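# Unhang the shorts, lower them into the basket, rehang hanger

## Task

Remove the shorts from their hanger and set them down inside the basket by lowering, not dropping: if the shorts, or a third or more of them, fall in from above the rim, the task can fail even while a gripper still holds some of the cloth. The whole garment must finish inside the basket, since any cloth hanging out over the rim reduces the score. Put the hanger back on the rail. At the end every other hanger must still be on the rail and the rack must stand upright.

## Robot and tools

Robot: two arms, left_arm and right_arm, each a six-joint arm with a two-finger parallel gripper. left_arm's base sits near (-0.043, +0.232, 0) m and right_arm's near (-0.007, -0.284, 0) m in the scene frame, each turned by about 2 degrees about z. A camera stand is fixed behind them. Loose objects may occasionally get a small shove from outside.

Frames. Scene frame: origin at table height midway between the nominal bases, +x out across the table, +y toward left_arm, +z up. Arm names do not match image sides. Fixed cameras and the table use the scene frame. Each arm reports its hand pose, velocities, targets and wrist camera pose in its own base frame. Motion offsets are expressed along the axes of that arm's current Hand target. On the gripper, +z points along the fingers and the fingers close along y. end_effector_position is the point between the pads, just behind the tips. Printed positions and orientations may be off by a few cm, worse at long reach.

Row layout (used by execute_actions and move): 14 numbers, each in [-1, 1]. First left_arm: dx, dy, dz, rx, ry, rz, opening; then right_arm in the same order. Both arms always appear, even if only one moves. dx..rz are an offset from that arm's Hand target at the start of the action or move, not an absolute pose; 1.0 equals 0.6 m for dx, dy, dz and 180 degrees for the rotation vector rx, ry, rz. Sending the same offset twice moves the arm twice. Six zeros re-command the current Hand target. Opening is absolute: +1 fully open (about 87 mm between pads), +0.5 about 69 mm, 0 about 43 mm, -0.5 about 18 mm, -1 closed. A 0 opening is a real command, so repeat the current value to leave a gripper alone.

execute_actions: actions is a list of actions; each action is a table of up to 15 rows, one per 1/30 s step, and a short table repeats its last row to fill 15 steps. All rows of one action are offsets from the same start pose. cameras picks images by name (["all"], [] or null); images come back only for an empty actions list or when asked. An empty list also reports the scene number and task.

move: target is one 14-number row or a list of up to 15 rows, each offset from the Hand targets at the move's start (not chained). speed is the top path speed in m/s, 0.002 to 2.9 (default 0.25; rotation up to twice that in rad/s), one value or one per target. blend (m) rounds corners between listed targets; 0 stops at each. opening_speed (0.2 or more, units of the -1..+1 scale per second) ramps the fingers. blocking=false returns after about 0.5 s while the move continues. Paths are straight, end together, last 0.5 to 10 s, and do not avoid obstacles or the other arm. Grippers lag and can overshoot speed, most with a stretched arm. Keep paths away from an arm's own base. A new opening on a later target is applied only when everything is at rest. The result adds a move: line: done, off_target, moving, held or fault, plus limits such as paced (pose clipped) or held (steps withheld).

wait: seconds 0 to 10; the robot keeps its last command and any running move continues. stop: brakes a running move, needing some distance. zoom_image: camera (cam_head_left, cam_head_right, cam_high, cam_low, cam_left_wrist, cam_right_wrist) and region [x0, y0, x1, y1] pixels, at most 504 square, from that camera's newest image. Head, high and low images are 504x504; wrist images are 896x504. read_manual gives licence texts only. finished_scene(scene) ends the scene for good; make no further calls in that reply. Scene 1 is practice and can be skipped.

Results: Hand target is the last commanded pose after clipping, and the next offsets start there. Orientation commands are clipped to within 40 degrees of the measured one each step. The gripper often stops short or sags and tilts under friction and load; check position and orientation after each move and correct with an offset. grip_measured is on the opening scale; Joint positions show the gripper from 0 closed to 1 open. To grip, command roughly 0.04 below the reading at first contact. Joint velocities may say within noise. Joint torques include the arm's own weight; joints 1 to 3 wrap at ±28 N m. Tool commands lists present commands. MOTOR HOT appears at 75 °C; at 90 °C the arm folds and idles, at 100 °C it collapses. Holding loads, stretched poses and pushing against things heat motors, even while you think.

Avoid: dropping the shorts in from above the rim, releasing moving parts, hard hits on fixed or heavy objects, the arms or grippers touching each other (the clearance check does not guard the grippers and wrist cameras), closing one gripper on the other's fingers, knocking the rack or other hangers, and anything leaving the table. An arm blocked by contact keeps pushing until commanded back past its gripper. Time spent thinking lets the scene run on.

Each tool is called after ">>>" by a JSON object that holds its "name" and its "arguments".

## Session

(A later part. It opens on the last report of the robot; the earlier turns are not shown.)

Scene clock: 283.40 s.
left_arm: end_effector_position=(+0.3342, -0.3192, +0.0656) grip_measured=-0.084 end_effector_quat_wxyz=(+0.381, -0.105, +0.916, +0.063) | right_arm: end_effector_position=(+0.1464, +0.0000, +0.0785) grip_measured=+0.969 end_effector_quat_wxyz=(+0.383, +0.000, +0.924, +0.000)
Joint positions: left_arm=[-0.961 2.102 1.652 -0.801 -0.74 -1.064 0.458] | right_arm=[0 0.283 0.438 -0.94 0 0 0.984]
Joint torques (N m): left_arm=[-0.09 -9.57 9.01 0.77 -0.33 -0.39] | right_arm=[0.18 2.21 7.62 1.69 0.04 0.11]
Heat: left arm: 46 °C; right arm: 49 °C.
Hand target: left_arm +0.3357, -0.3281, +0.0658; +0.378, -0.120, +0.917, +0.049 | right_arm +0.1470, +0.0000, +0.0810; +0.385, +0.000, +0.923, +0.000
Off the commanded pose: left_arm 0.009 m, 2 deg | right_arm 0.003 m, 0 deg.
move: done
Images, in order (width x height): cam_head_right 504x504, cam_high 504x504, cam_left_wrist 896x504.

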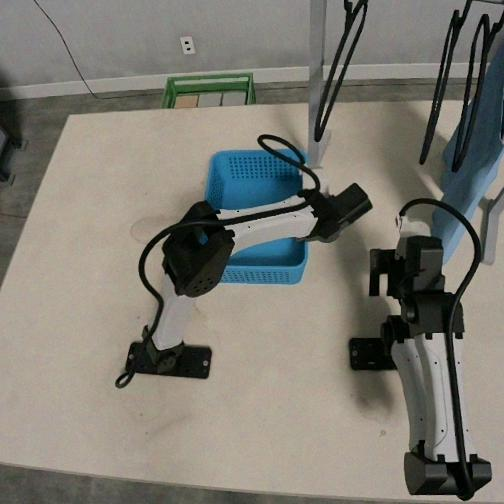

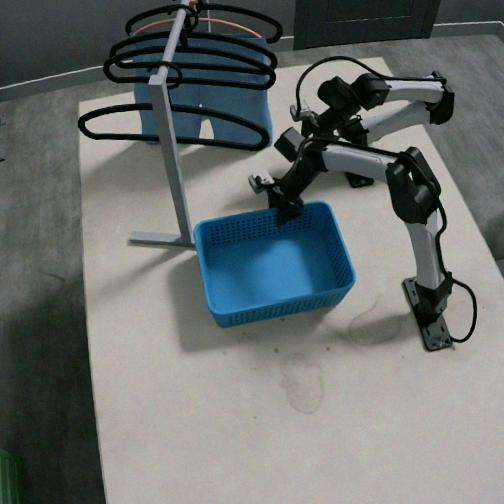

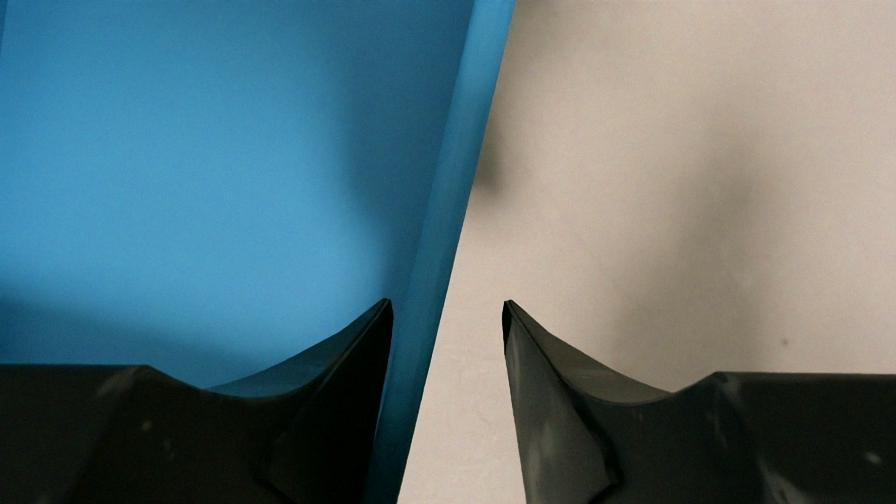

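>>> {"name": "move", "arguments": {"target": [0.068,0.0,-0.068,0,0,0,-0.95, 0,0,0,0,0,0,1], "speed": 0.1}}

>>> {"name": "move", "arguments": {"target": [[0,0,0,0,0,0,0.5, 0,0,0,0,0,0,1],[-0.177,0,-0.177,0,0,0,0.5, 0,0,0,0,0,0,1]], "opening_speed": 1.0, "cameras": ["cam_left_wrist","cam_high","cam_head_right"]}}

Scene clock: 290.20 s.
left_arm: end_effector_position=(+0.2858, -0.3409, +0.0648) grip_measured=-0.088 end_effector_quat_wxyz=(+0.388, -0.103, +0.914, +0.063) | right_arm: end_effector_position=(+0.1464, +0.0000, +0.0785) grip_measured=+0.969 end_effector_quat_wxyz=(+0.383, +0.000, +0.924, +0.000)
Joint positions: left_arm=[-1.092 2.102 1.652 -0.908 -0.785 -1.227 0.456] | right_arm=[0 0.283 0.438 -0.94 0 0 0.984]
Joint torques (N m): left_arm=[-0.25 -11.86 5.72 0.53 -0.27 -0.51] | right_arm=[0.18 2.17 7.65 1.69 0.03 0.11]
Heat: left arm: 46 °C; right arm: 49 °C.
Hand target: left_arm +0.2799, -0.3429, +0.0659; +0.378, -0.120, +0.917, +0.049 | right_arm +0.1470, +0.0000, +0.0810; +0.385, +0.000, +0.923, +0.000
Off the commanded pose: left_arm 0.006 m, 3 deg | right_arm 0.003 m, 0 deg.
move: off_target (left_arm)

Scene clock: 293.50 s.
left_arm: end_effector_position=(+0.2836, -0.3404, +0.2171) grip_measured=+0.500 end_effector_quat_wxyz=(+0.387, -0.116, +0.913, +0.050) | right_arm: end_effector_position=(+0.1464, +0.0000, +0.0785) grip_measured=+0.969 end_effector_quat_wxyz=(+0.383, +0.000, +0.924, +0.000)
Joint positions: left_arm=[-1.092 2.162 2.367 -1.55 -0.776 -1.252 0.75] | right_arm=[0 0.283 0.438 -0.94 0 0 0.984]
Joint torques (N m): left_arm=[-0.2 -9.98 7.39 0.46 -0.34 -0.17] | right_arm=[0.18 2.19 7.64 1.69 0.03 0.11]
Heat: left arm: 46 °C; right arm: 49 °C.
Hand target: left_arm +0.2802, -0.3428, +0.2163; +0.378, -0.120, +0.917, +0.049 | right_arm +0.1470, +0.0000, +0.0810; +0.385, +0.000, +0.923, +0.000
Off the commanded pose: left_arm 0.004 m, 1 deg | right_arm 0.003 m, 0 deg.
joint sent to its limit (left arm) — joint 4 (wrist pitch), lower limit. The joint targets still meet the commanded pose.
move: done
Images, in order (width x height): cam_head_right 504x504, cam_high 504x504, cam_left_wrist 896x504.

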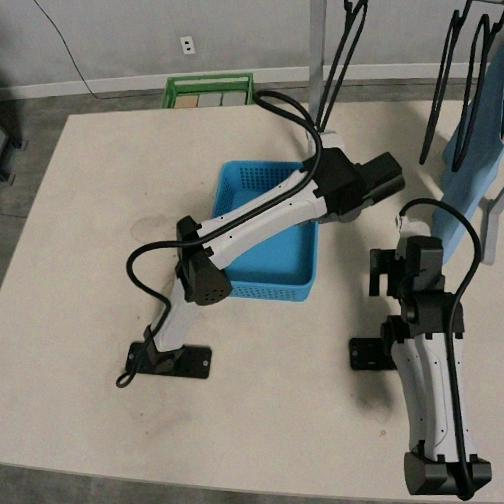

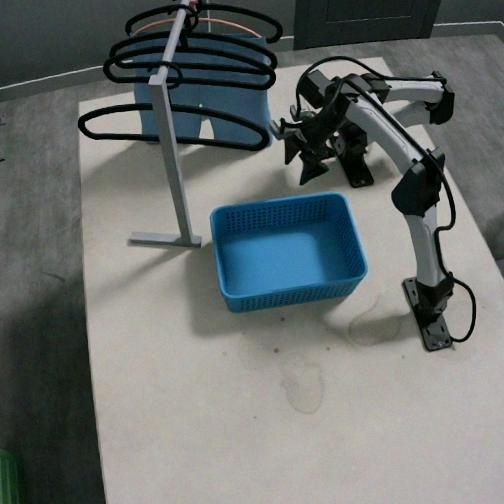

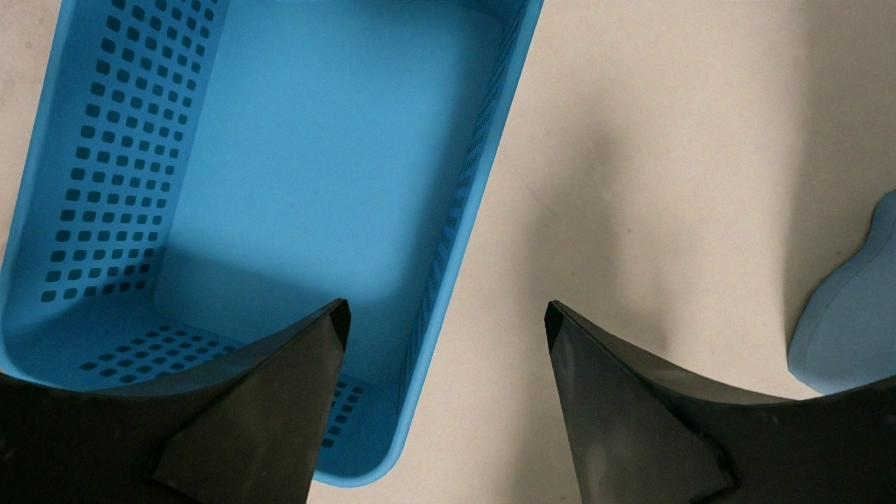

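>>> {"name": "move", "arguments": {"target": [-0.373,0.383,-0.179,0.419,-0.283,0.112,0.5, -0.06,-0.1,-0.058,0.086,0,0.086,1], "cameras": ["all"]}}

Scene clock: 318.30 s.
left_arm: end_effector_position=(+0.2999, -0.1001, +0.4585) grip_measured=+0.500 end_effector_quat_wxyz=(+0.696, +0.305, +0.520, -0.390) | right_arm: end_effector_position=(+0.1482, -0.0598, +0.1258) grip_measured=+0.969 end_effector_quat_wxyz=(+0.379, +0.174, +0.906, -0.073)
Joint positions: left_arm=[0.258 1.164 1.086 0.893 1.185 -0.758 0.75] | right_arm=[-0.39 0.443 0.627 -0.962 -0.007 -0.008 0.984]
Joint torques (N m): left_arm=[0.53 -1.95 5.24 0.91 -0.25 -0.17] | right_arm=[-0.44 2.58 9.06 1.58 -0.02 0.11]
Heat: left arm: 49 °C; right arm: 49 °C.
Hand target: left_arm +0.3014, -0.0994, +0.4501; +0.686, +0.304, +0.527, -0.398 | right_arm +0.1476, -0.0600, +0.1311; +0.378, +0.176, +0.906, -0.072
Off the commanded pose: left_arm 0.008 m, 2 deg | right_arm 0.005 m, 0 deg.
move: done

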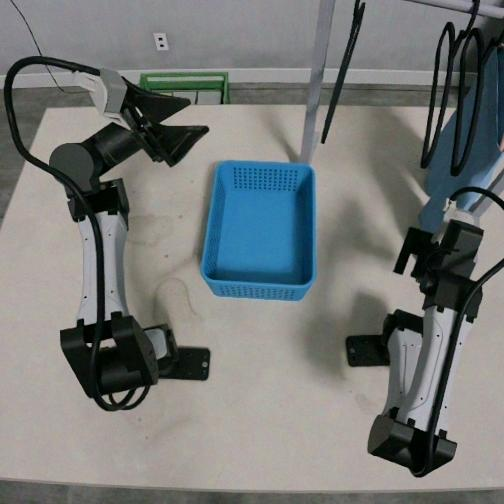

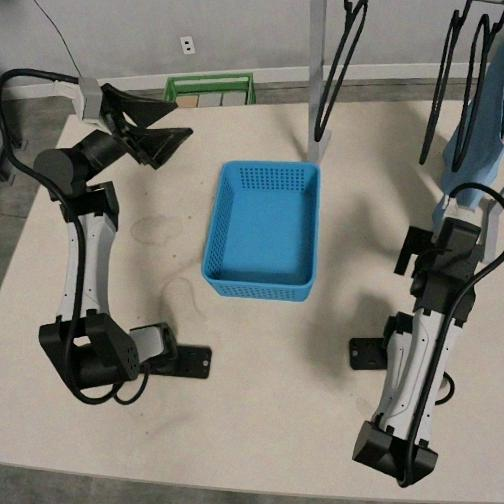

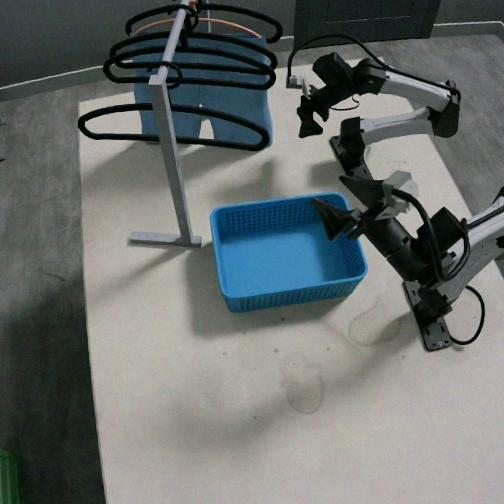

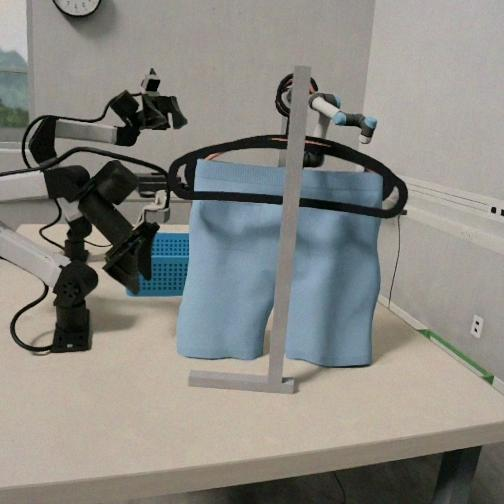

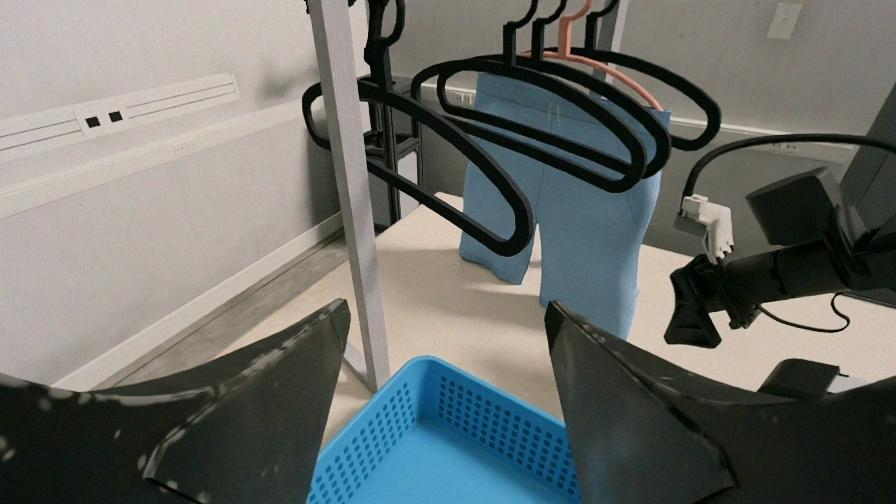

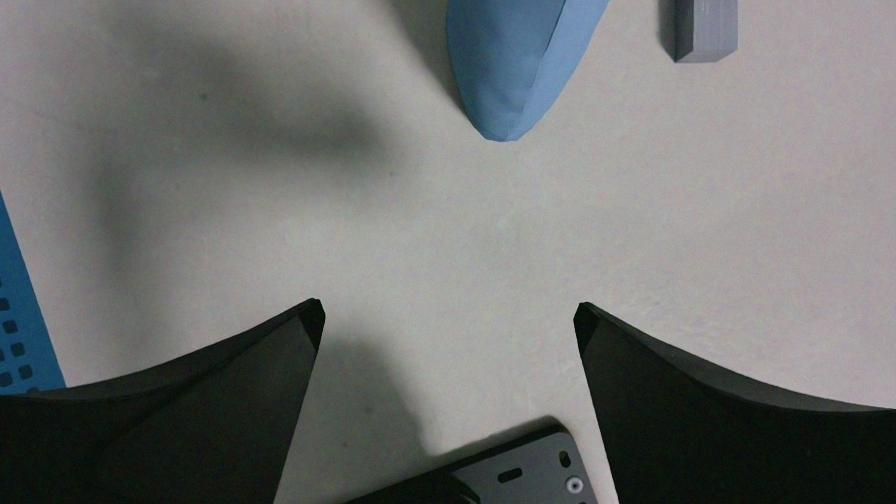

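>>> {"name": "move", "arguments": {"target": [0,0,0,0,0,0,0.5, -0.035,-0.042,0.13,0,0,0,1], "speed": 0.12, "cameras": ["cam_left_wrist","cam_low","cam_right_wrist"]}}

Scene clock: 327.73 s.
left_arm: end_effector_position=(+0.2997, -0.1001, +0.4587) grip_measured=+0.500 end_effector_quat_wxyz=(+0.696, +0.305, +0.520, -0.390) | right_arm: end_effector_position=(+0.2022, -0.1091, +0.0939) grip_measured=+0.969 end_effector_quat_wxyz=(+0.377, +0.180, +0.905, -0.075)
Joint positions: left_arm=[0.259 1.164 1.086 0.896 1.185 -0.76 0.75] | right_arm=[-0.568 0.772 0.539 -0.556 -0.125 -0.124 0.984]
Joint torques (N m): left_arm=[0.54 -1.94 5.24 0.9 -0.26 -0.18] | right_arm=[-0.36 0.2 6.68 1.81 -0.16 0.01]
Heat: left arm: 47 °C; right arm: 49 °C.
Hand target: left_arm +0.3014, -0.0993, +0.4500; +0.686, +0.304, +0.527, -0.398 | right_arm +0.2034, -0.1095, +0.0911; +0.378, +0.176, +0.906, -0.072
Off the commanded pose: left_arm 0.009 m, 2 deg | right_arm 0.003 m, 1 deg.
move: done
Images, in order (width x height): cam_low 504x504, cam_left_wrist 896x504, cam_right_wrist 896x504.

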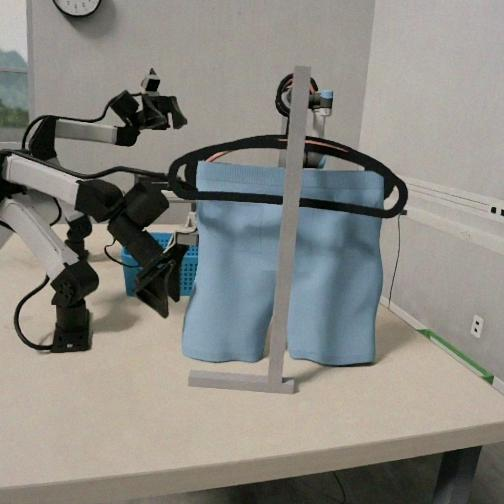

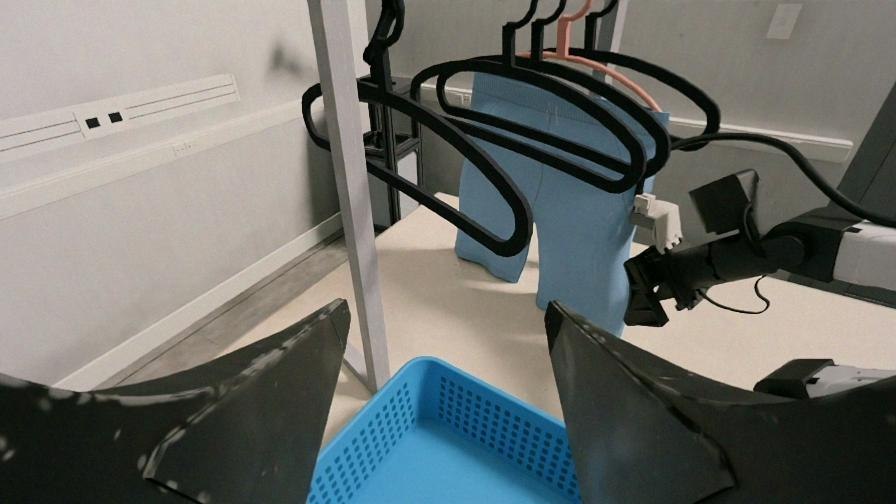

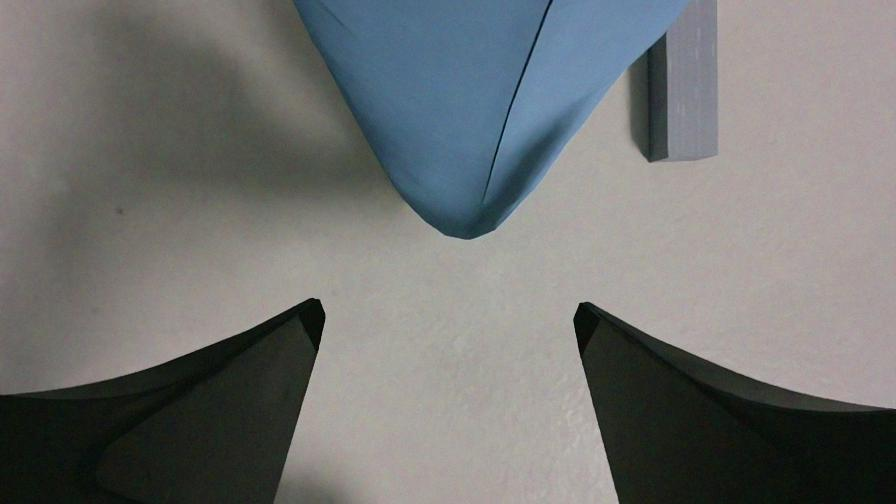

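>>> {"name": "move", "arguments": {"target": [0,0,0,0,0,0,0.5, -0.052,-0.012,0.076,0,0,0,1], "speed": 0.1, "cameras": ["cam_left_wrist","cam_low","cam_right_wrist"]}}

Scene clock: 331.73 s.
left_arm: end_effector_position=(+0.2997, -0.1001, +0.4587) grip_measured=+0.500 end_effector_quat_wxyz=(+0.696, +0.305, +0.520, -0.390) | right_arm: end_effector_position=(+0.2407, -0.1325, +0.0712) grip_measured=+0.969 end_effector_quat_wxyz=(+0.363, +0.181, +0.912, -0.068)
Joint positions: left_arm=[0.259 1.164 1.086 0.896 1.185 -0.76 0.75] | right_arm=[-0.564 1.06 0.571 -0.334 -0.125 -0.124 0.984]
Joint torques (N m): left_arm=[0.53 -1.94 5.24 0.9 -0.26 -0.18] | right_arm=[0.85 -1.26 9.78 1.82 -0.04 0.13]
Heat: left arm: 46 °C; right arm: 49 °C.
Hand target: left_arm +0.3014, -0.0993, +0.4500; +0.686, +0.304, +0.527, -0.398 | right_arm +0.2511, -0.1364, +0.0811; +0.378, +0.176, +0.906, -0.072
Off the commanded pose: left_arm 0.009 m, 2 deg | right_arm 0.015 m, 2 deg.
move: off_target (right_arm)
Images, in order (width x height): cam_low 504x504, cam_left_wrist 896x504, cam_right_wrist 896x504.

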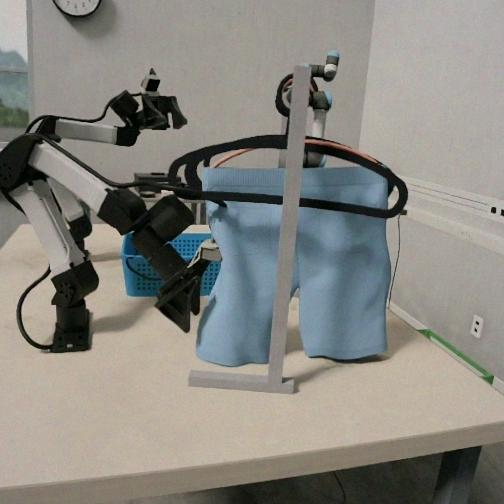

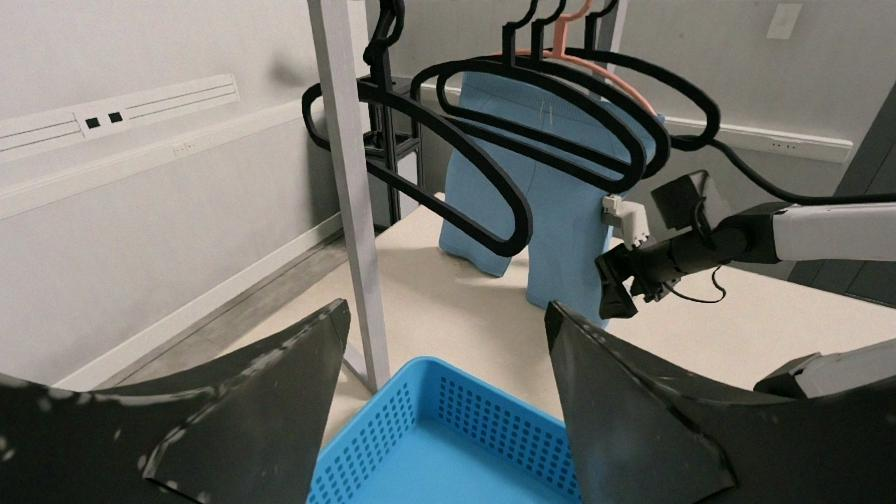

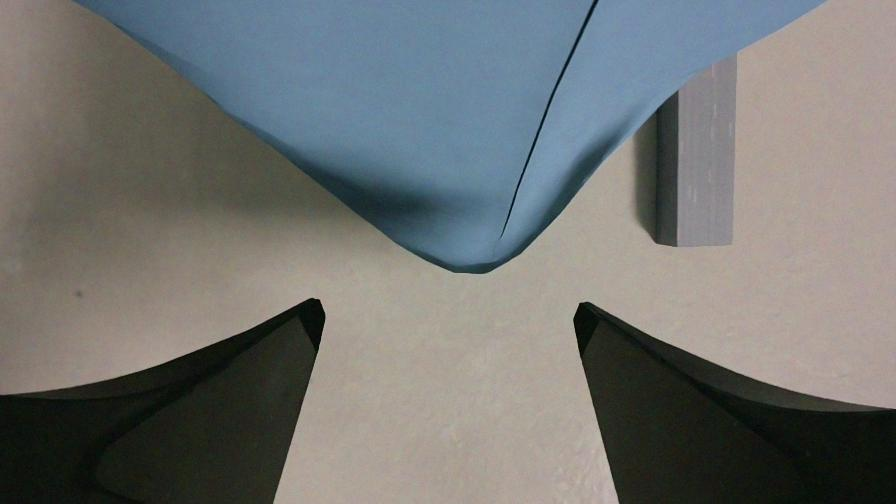

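>>> {"name": "move", "arguments": {"target": [[0,0,0,0,0,0,0.5, 0.094,0,-0.094,0,0,0,1],[0,0,0,0,0,0,0.5, -0.059,0,-0.271,0,-0.25,0,0.3]], "blend": [0.02,0], "cameras": ["cam_left_wrist","cam_low","cam_right_wrist"]}}

Scene clock: 350.63 s.
left_arm: end_effector_position=(+0.2997, -0.1001, +0.4587) grip_measured=+0.500 end_effector_quat_wxyz=(+0.696, +0.305, +0.520, -0.390) | right_arm: end_effector_position=(+0.1657, -0.1051, +0.2209) grip_measured=+0.300 end_effector_quat_wxyz=(+0.693, +0.141, +0.694, -0.137)
Joint positions: left_arm=[0.259 1.164 1.086 0.896 1.185 -0.76 0.75] | right_arm=[-1.471 0.025 0.388 -0.367 -1.076 0.001 0.65]
Joint torques (N m): left_arm=[0.54 -1.92 5.24 0.91 -0.25 -0.18] | right_arm=[0.32 2.09 5.44 1.73 -0.1 0.21]
Heat: left arm: 44 °C; right arm: 50 °C.
Hand target: left_arm +0.3014, -0.0993, +0.4500; +0.686, +0.304, +0.527, -0.398 | right_arm +0.1669, -0.1029, +0.2208; +0.696, +0.135, +0.692, -0.134
Off the commanded pose: left_arm 0.009 m, 2 deg | right_arm 0.002 m, 1 deg.
move: done
Images, in order (width x height): cam_low 504x504, cam_left_wrist 896x504, cam_right_wrist 896x504.

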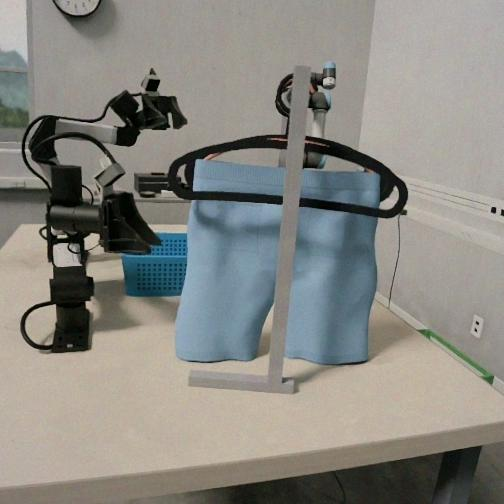

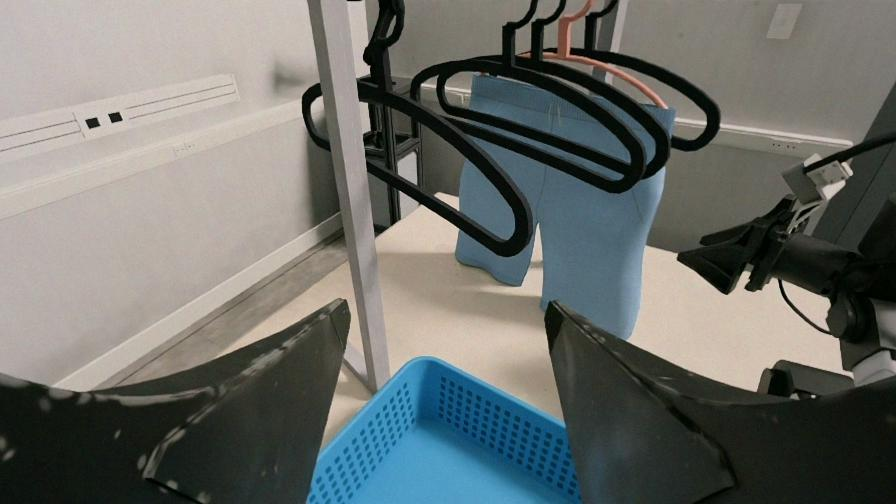

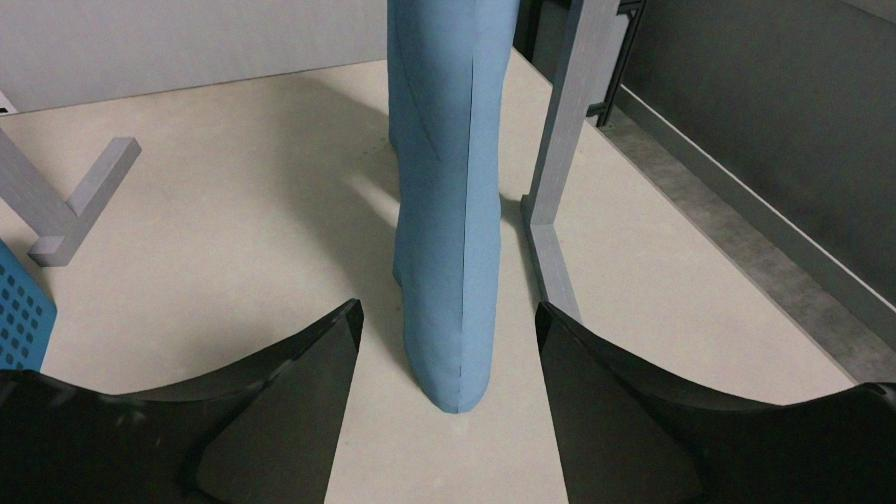

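>>> {"name": "move", "arguments": {"target": [0,0,0,0,0,0,0.5, 0,-0.015,0.19,0,0,0,0.7], "speed": 0.15, "cameras": ["cam_left_wrist","cam_low","cam_right_wrist"]}}

Scene clock: 361.07 s.
left_arm: end_effector_position=(+0.2997, -0.1001, +0.4587) grip_measured=+0.500 end_effector_quat_wxyz=(+0.696, +0.305, +0.520, -0.390) | right_arm: end_effector_position=(+0.2667, -0.1515, +0.2092) grip_measured=+0.700 end_effector_quat_wxyz=(+0.688, +0.139, +0.701, -0.126)
Joint positions: left_arm=[0.259 1.164 1.086 0.896 1.185 -0.76 0.75] | right_arm=[-0.701 0.655 0.344 0.288 -0.325 0.008 0.85]
Joint torques (N m): left_arm=[0.54 -1.92 5.24 0.9 -0.26 -0.18] | right_arm=[0.84 0.57 9.77 2.04 0.17 0.08]
Heat: left arm: 44 °C; right arm: 50 °C.
Hand target: left_arm +0.3014, -0.0993, +0.4500; +0.686, +0.304, +0.527, -0.398 | right_arm +0.2693, -0.1537, +0.2212; +0.696, +0.135, +0.692, -0.134
Off the commanded pose: left_arm 0.009 m, 2 deg | right_arm 0.013 m, 2 deg.
move: off_target (right_arm)
Images, in order (width x height): cam_low 504x504, cam_left_wrist 896x504, cam_right_wrist 896x504.

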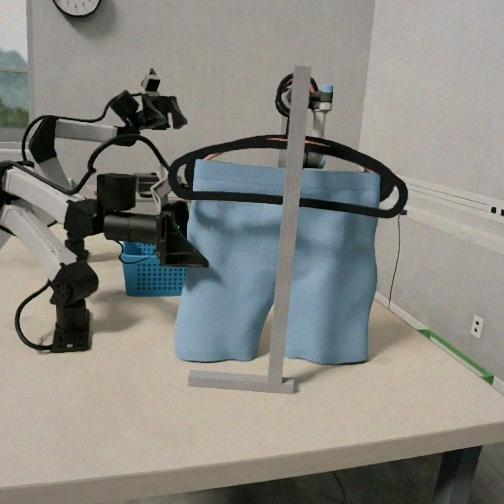

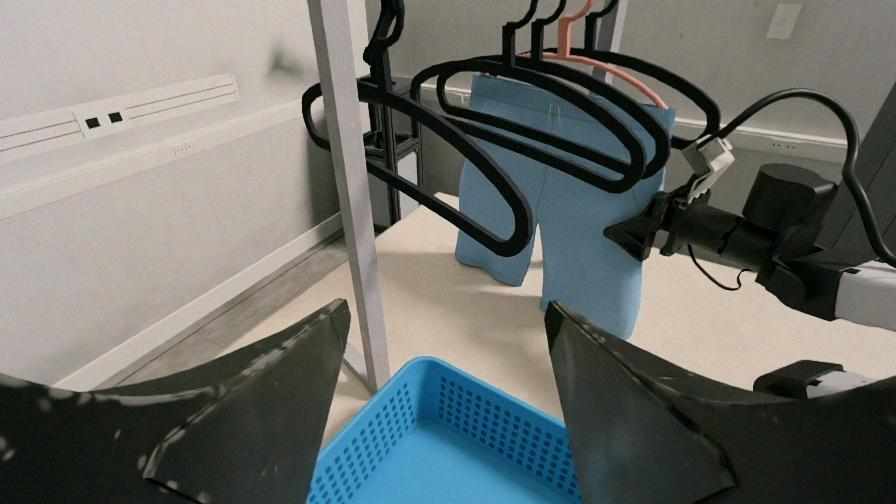

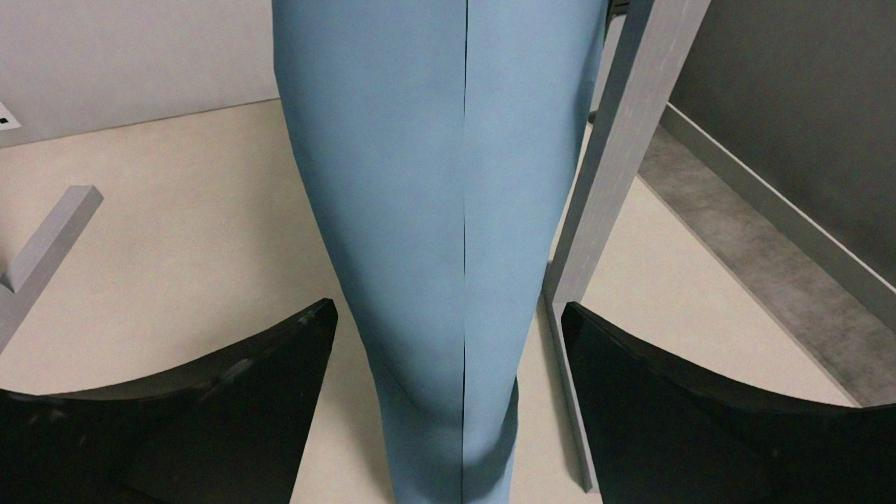

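>>> {"name": "move", "arguments": {"target": [[0,0,0,0,0,0,0.5, 0,-0.005,0.03,0,0,0,0.7],[0,0,0,0,0,0,0.5, 0,-0.005,0.03,0,0,0,-1]], "speed": 0.15, "cameras": ["cam_left_wrist","cam_low","cam_right_wrist"]}}

Scene clock: 367.27 s.
left_arm: end_effector_position=(+0.2997, -0.1001, +0.4587) grip_measured=+0.500 end_effector_quat_wxyz=(+0.696, +0.305, +0.520, -0.390) | right_arm: end_effector_position=(+0.2814, -0.1605, +0.2081) grip_measured=-0.956 end_effector_quat_wxyz=(+0.687, +0.139, +0.702, -0.126)
Joint positions: left_arm=[0.259 1.164 1.086 0.896 1.185 -0.76 0.75] | right_arm=[-0.684 0.771 0.364 0.383 -0.307 0.008 0.022]
Joint torques (N m): left_arm=[0.53 -1.92 5.24 0.9 -0.26 -0.18] | right_arm=[0.83 0.12 10.15 2.03 0.15 0.08]
Heat: left arm: 44 °C; right arm: 52 °C.
Hand target: left_arm +0.3014, -0.0993, +0.4500; +0.686, +0.304, +0.527, -0.398 | right_arm +0.2849, -0.1632, +0.2214; +0.696, +0.135, +0.692, -0.134
Off the commanded pose: left_arm 0.009 m, 2 deg | right_arm 0.014 m, 2 deg.
move: off_target (right_arm); target 2's new opening was sent with right_arm's hand 0.014 m and 2 deg from that target
Images, in order (width x height): cam_low 504x504, cam_left_wrist 896x504, cam_right_wrist 896x504.

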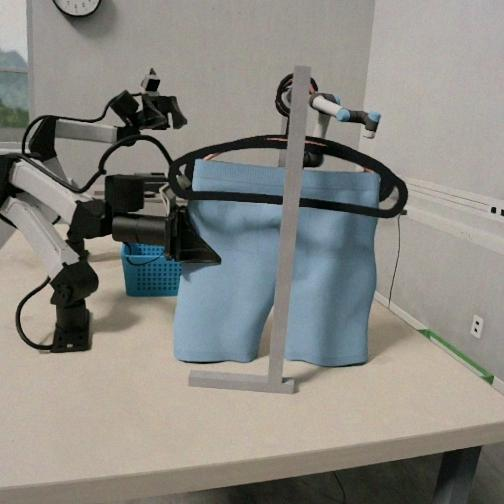

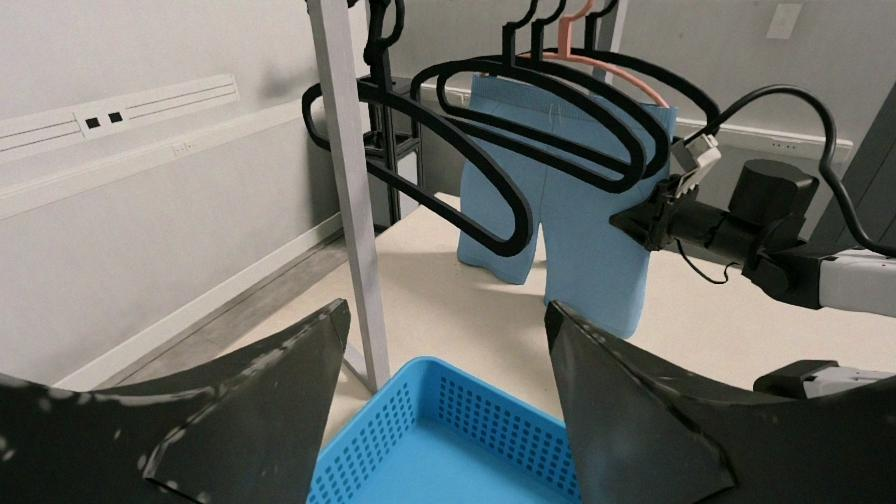

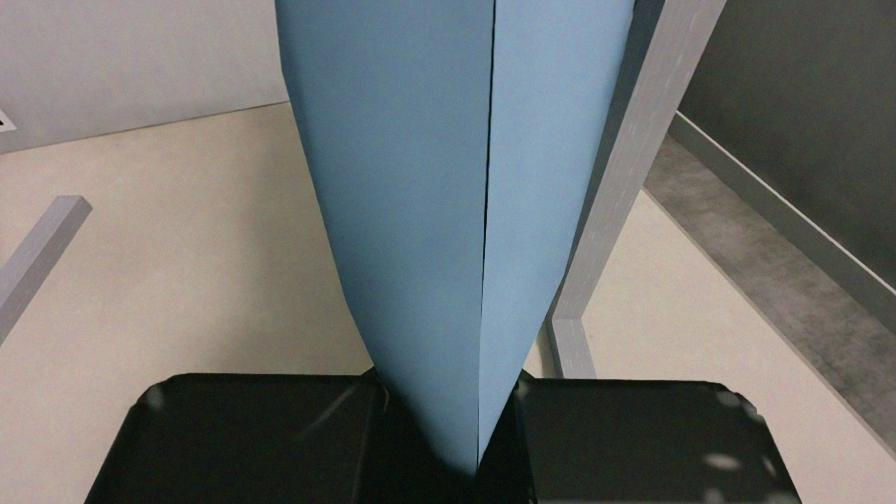

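>>> {"name": "move", "arguments": {"target": [0,0,0,0,0,0,0.5, 0.1,0,-0.05,0,0,0,-1], "speed": 0.06, "cameras": ["cam_left_wrist","cam_low","cam_right_wrist"]}}

Scene clock: 372.67 s.
left_arm: end_effector_position=(+0.2997, -0.1001, +0.4587) grip_measured=+0.500 end_effector_quat_wxyz=(+0.696, +0.305, +0.520, -0.390) | right_arm: end_effector_position=(+0.2579, -0.1526, +0.1571) grip_measured=-0.956 end_effector_quat_wxyz=(+0.690, +0.141, +0.697, -0.131)
Joint positions: left_arm=[0.259 1.164 1.086 0.896 1.185 -0.76 0.75] | right_arm=[-0.737 0.686 0.128 0.544 -0.349 0.008 0.022]
Joint torques (N m): left_arm=[0.53 -1.94 5.24 0.9 -0.26 -0.18] | right_arm=[-0.32 -0.84 7.24 2.02 -0.1 0.08]
Heat: left arm: 44 °C; right arm: 52 °C.
Hand target: left_arm +0.3014, -0.0993, +0.4500; +0.686, +0.304, +0.527, -0.398 | right_arm +0.2574, -0.1520, +0.1611; +0.696, +0.135, +0.692, -0.134
Off the commanded pose: left_arm 0.009 m, 2 deg | right_arm 0.004 m, 1 deg.
move: done
Images, in order (width x height): cam_low 504x504, cam_left_wrist 896x504, cam_right_wrist 896x504.

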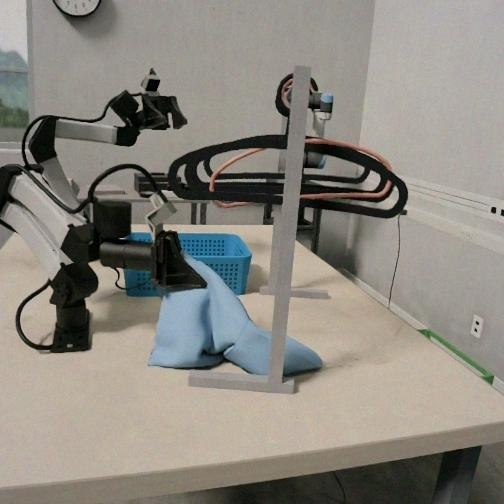

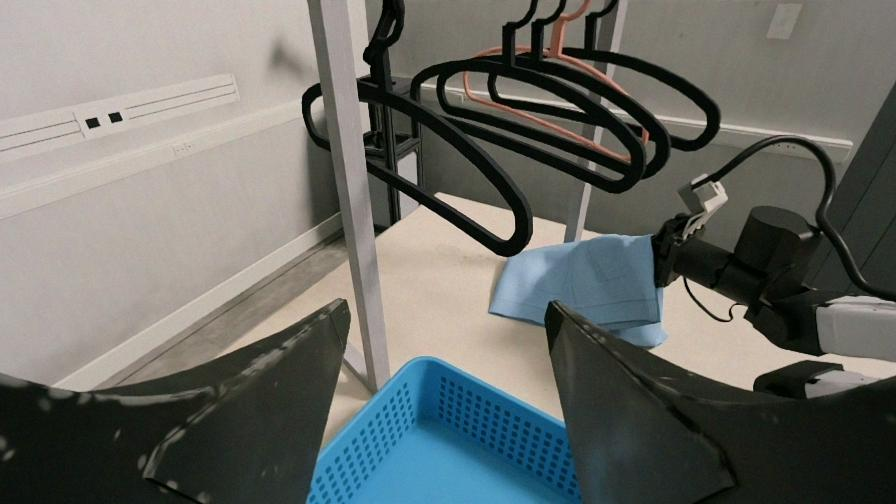

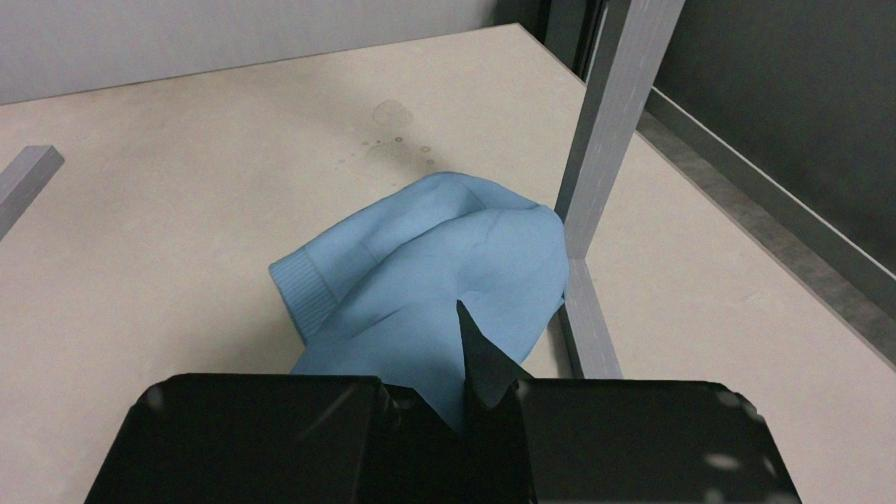

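>>> {"name": "move", "arguments": {"target": [0,0,-0.33,0,0,0,0.5, -0.4,0.128,-0.213,-0.122,0,0,-1], "speed": 0.12, "cameras": ["cam_high","cam_low","cam_right_wrist","cam_head_left"]}}

Scene clock: 382.93 s.
left_arm: end_effector_position=(+0.2086, +0.0669, +0.4000) grip_measured=+0.500 end_effector_quat_wxyz=(+0.700, +0.071, +0.694, -0.154) | right_arm: end_effector_position=(+0.1738, -0.0344, +0.3970) grip_measured=-0.956 end_effector_quat_wxyz=(+0.707, +0.017, +0.707, -0.023)
Joint positions: left_arm=[1.248 0.984 0.862 1.563 1.543 -1.556 0.75] | right_arm=[-1.63 0.499 1.131 -0.554 -1.574 0.069 0.022]
Joint torques (N m): left_arm=[0.32 -0.29 6.48 -0.05 -0.41 -0.17] | right_arm=[0.84 4.63 6.08 1.33 -0.01 0.2]
Heat: left arm: 44 °C; right arm: 52 °C.
Hand target: left_arm +0.2059, +0.0664, +0.3988; +0.691, +0.287, +0.543, -0.381 | right_arm +0.1660, -0.0331, +0.4007; +0.709, +0.000, +0.705, +0.000
Off the commanded pose: left_arm 0.003 m, 43 deg; orientation clipped | right_arm 0.009 m, 3 deg.
joint sent to its limit (left arm) — joint 4 (wrist pitch), upper limit. The joint targets are off in orientation, not in position.
joint sent to its limit (right arm) — joint 5 (wrist yaw), lower limit. The joint targets are off in position, not in orientation.
move: off_target (left_arm, right_arm); limits=paced
Images, in order (width x height): cam_head_left 504x504, cam_high 504x504, cam_low 504x504, cam_right_wrist 896x504.

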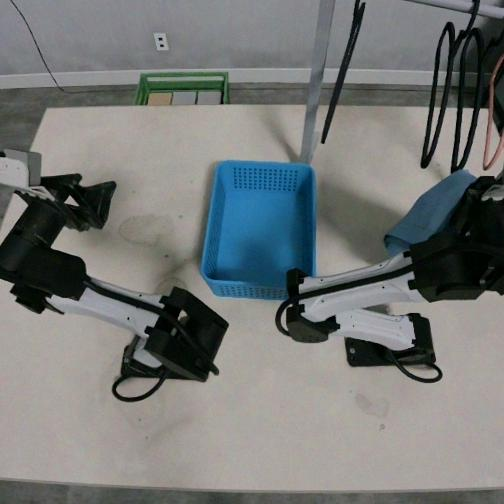

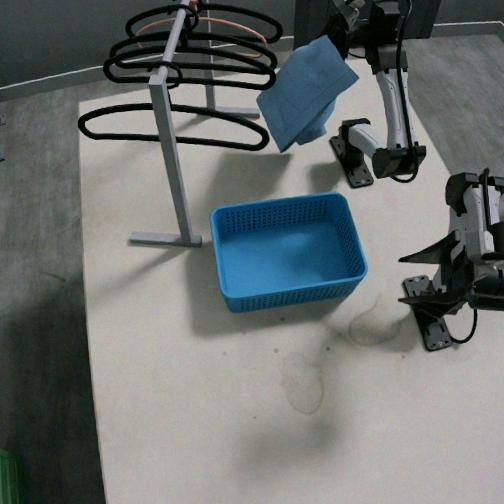

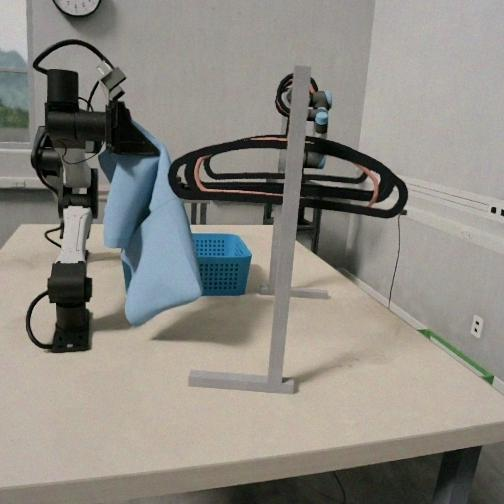

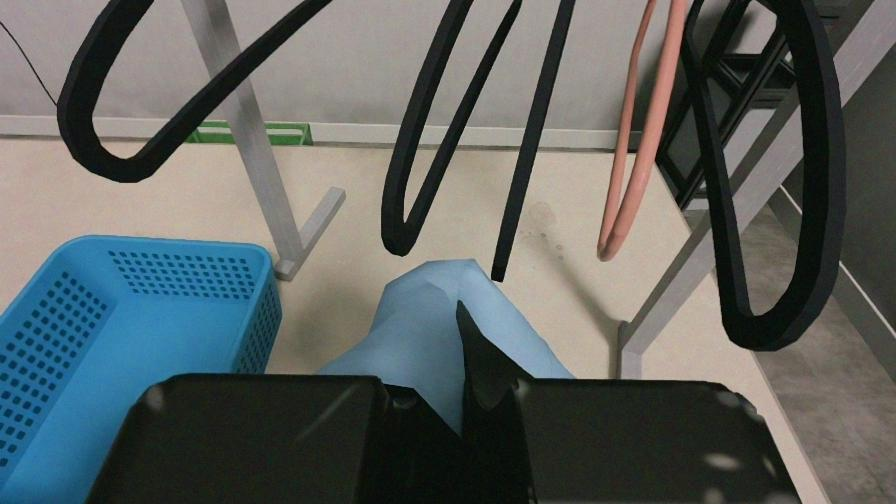

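>>> {"name": "move", "arguments": {"target": [[0,0,0,0,0,0,0.5, -0.1,0.138,0.09,-0.11,0,0,-1],[0,0,0,0,0,0,0.5, -0.1,0.555,0.25,-0.222,0,0,-1]], "speed": 0.15, "blend": [0.03,0], "cameras": ["all"]}}

Scene clock: 395.63 s.
left_arm: end_effector_position=(+0.2083, +0.0668, +0.3986) grip_measured=+0.500 end_effector_quat_wxyz=(+0.697, +0.072, +0.696, -0.154) | right_arm: end_effector_position=(+0.3155, +0.2940, +0.4308) grip_measured=-0.956 end_effector_quat_wxyz=(+0.637, -0.248, +0.694, +0.223)
Joint positions: left_arm=[1.248 0.984 0.862 1.563 1.551 -1.556 0.75] | right_arm=[0.797 1.366 1.632 -0.354 0.117 0.004 0.022]
Joint torques (N m): left_arm=[0.14 -0.05 7.01 -0.04 -0.42 -0.17] | right_arm=[0.79 -3.69 10.26 2.52 -0.1 0.03]
Heat: left arm: 44 °C; right arm: 51 °C.
Hand target: left_arm +0.2059, +0.0664, +0.3987; +0.691, +0.286, +0.543, -0.380 | right_arm +0.3153, +0.3001, +0.4615; +0.666, -0.243, +0.662, +0.241
Off the commanded pose: left_arm 0.002 m, 40 deg; orientation clipped | right_arm 0.031 m, 5 deg.
joint sent to its limit (left arm) — joint 4 (wrist pitch), upper limit. The joint targets are off in orientation, not in position.
move: off_target (left_arm, right_arm); limits=paced

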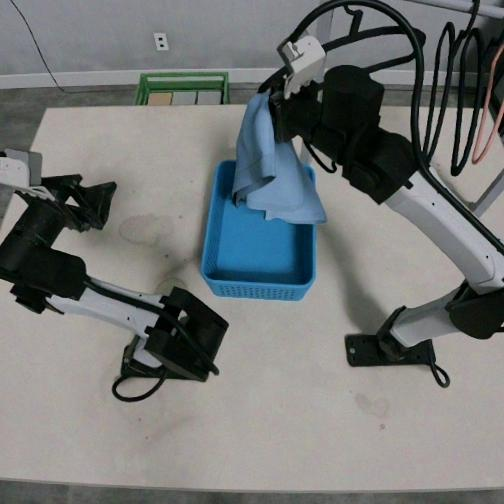

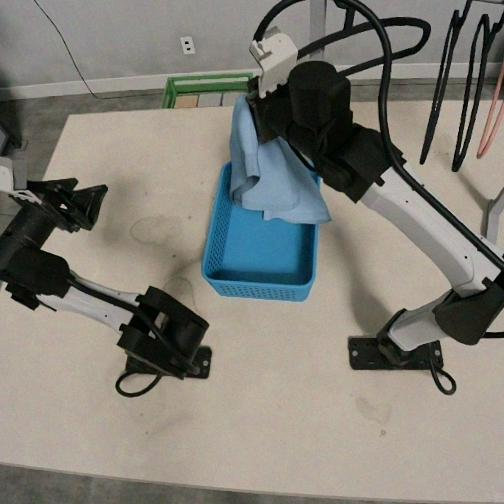

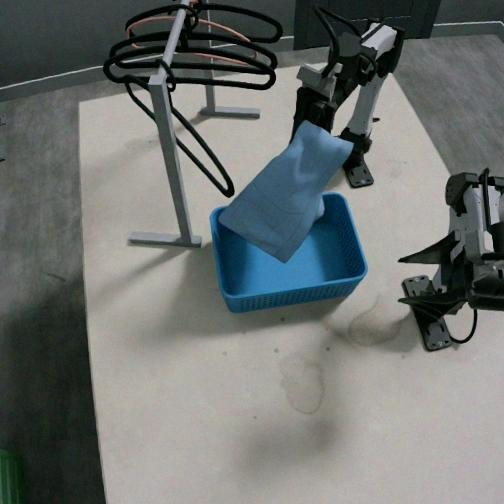

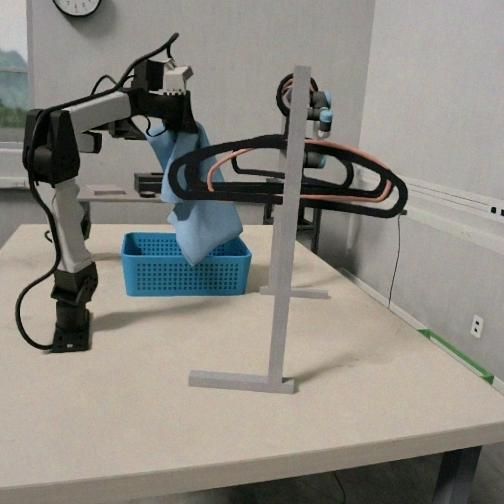

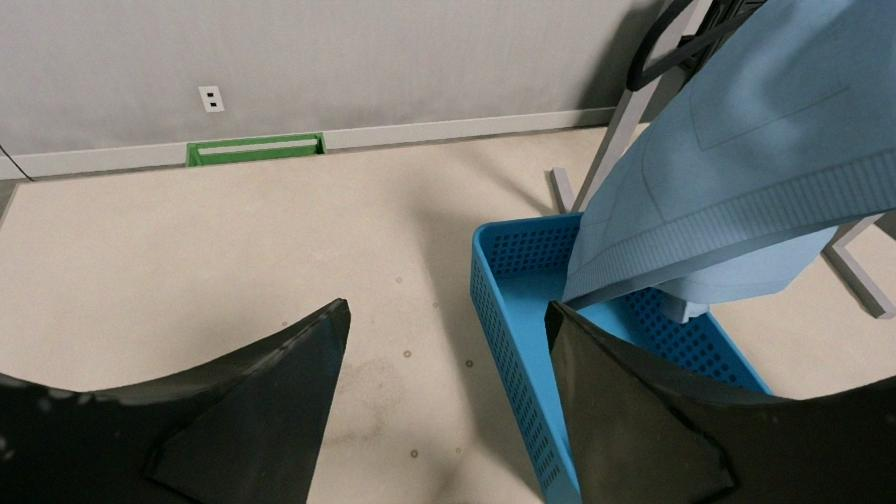

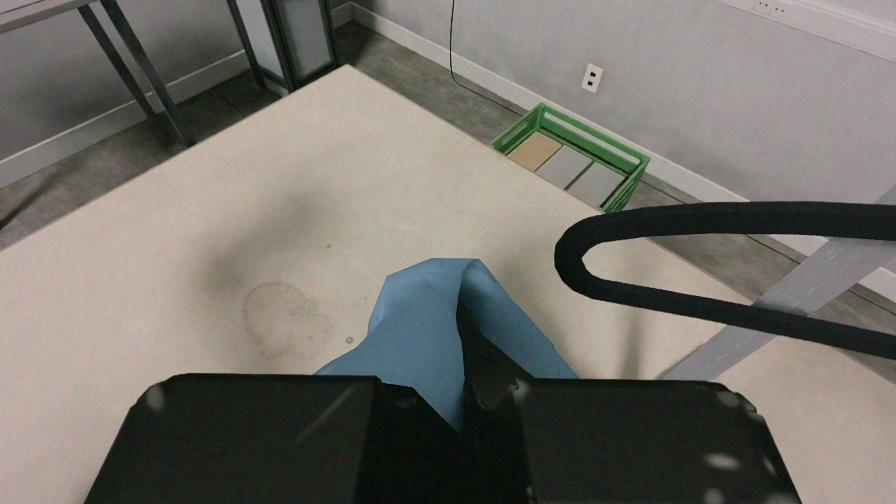

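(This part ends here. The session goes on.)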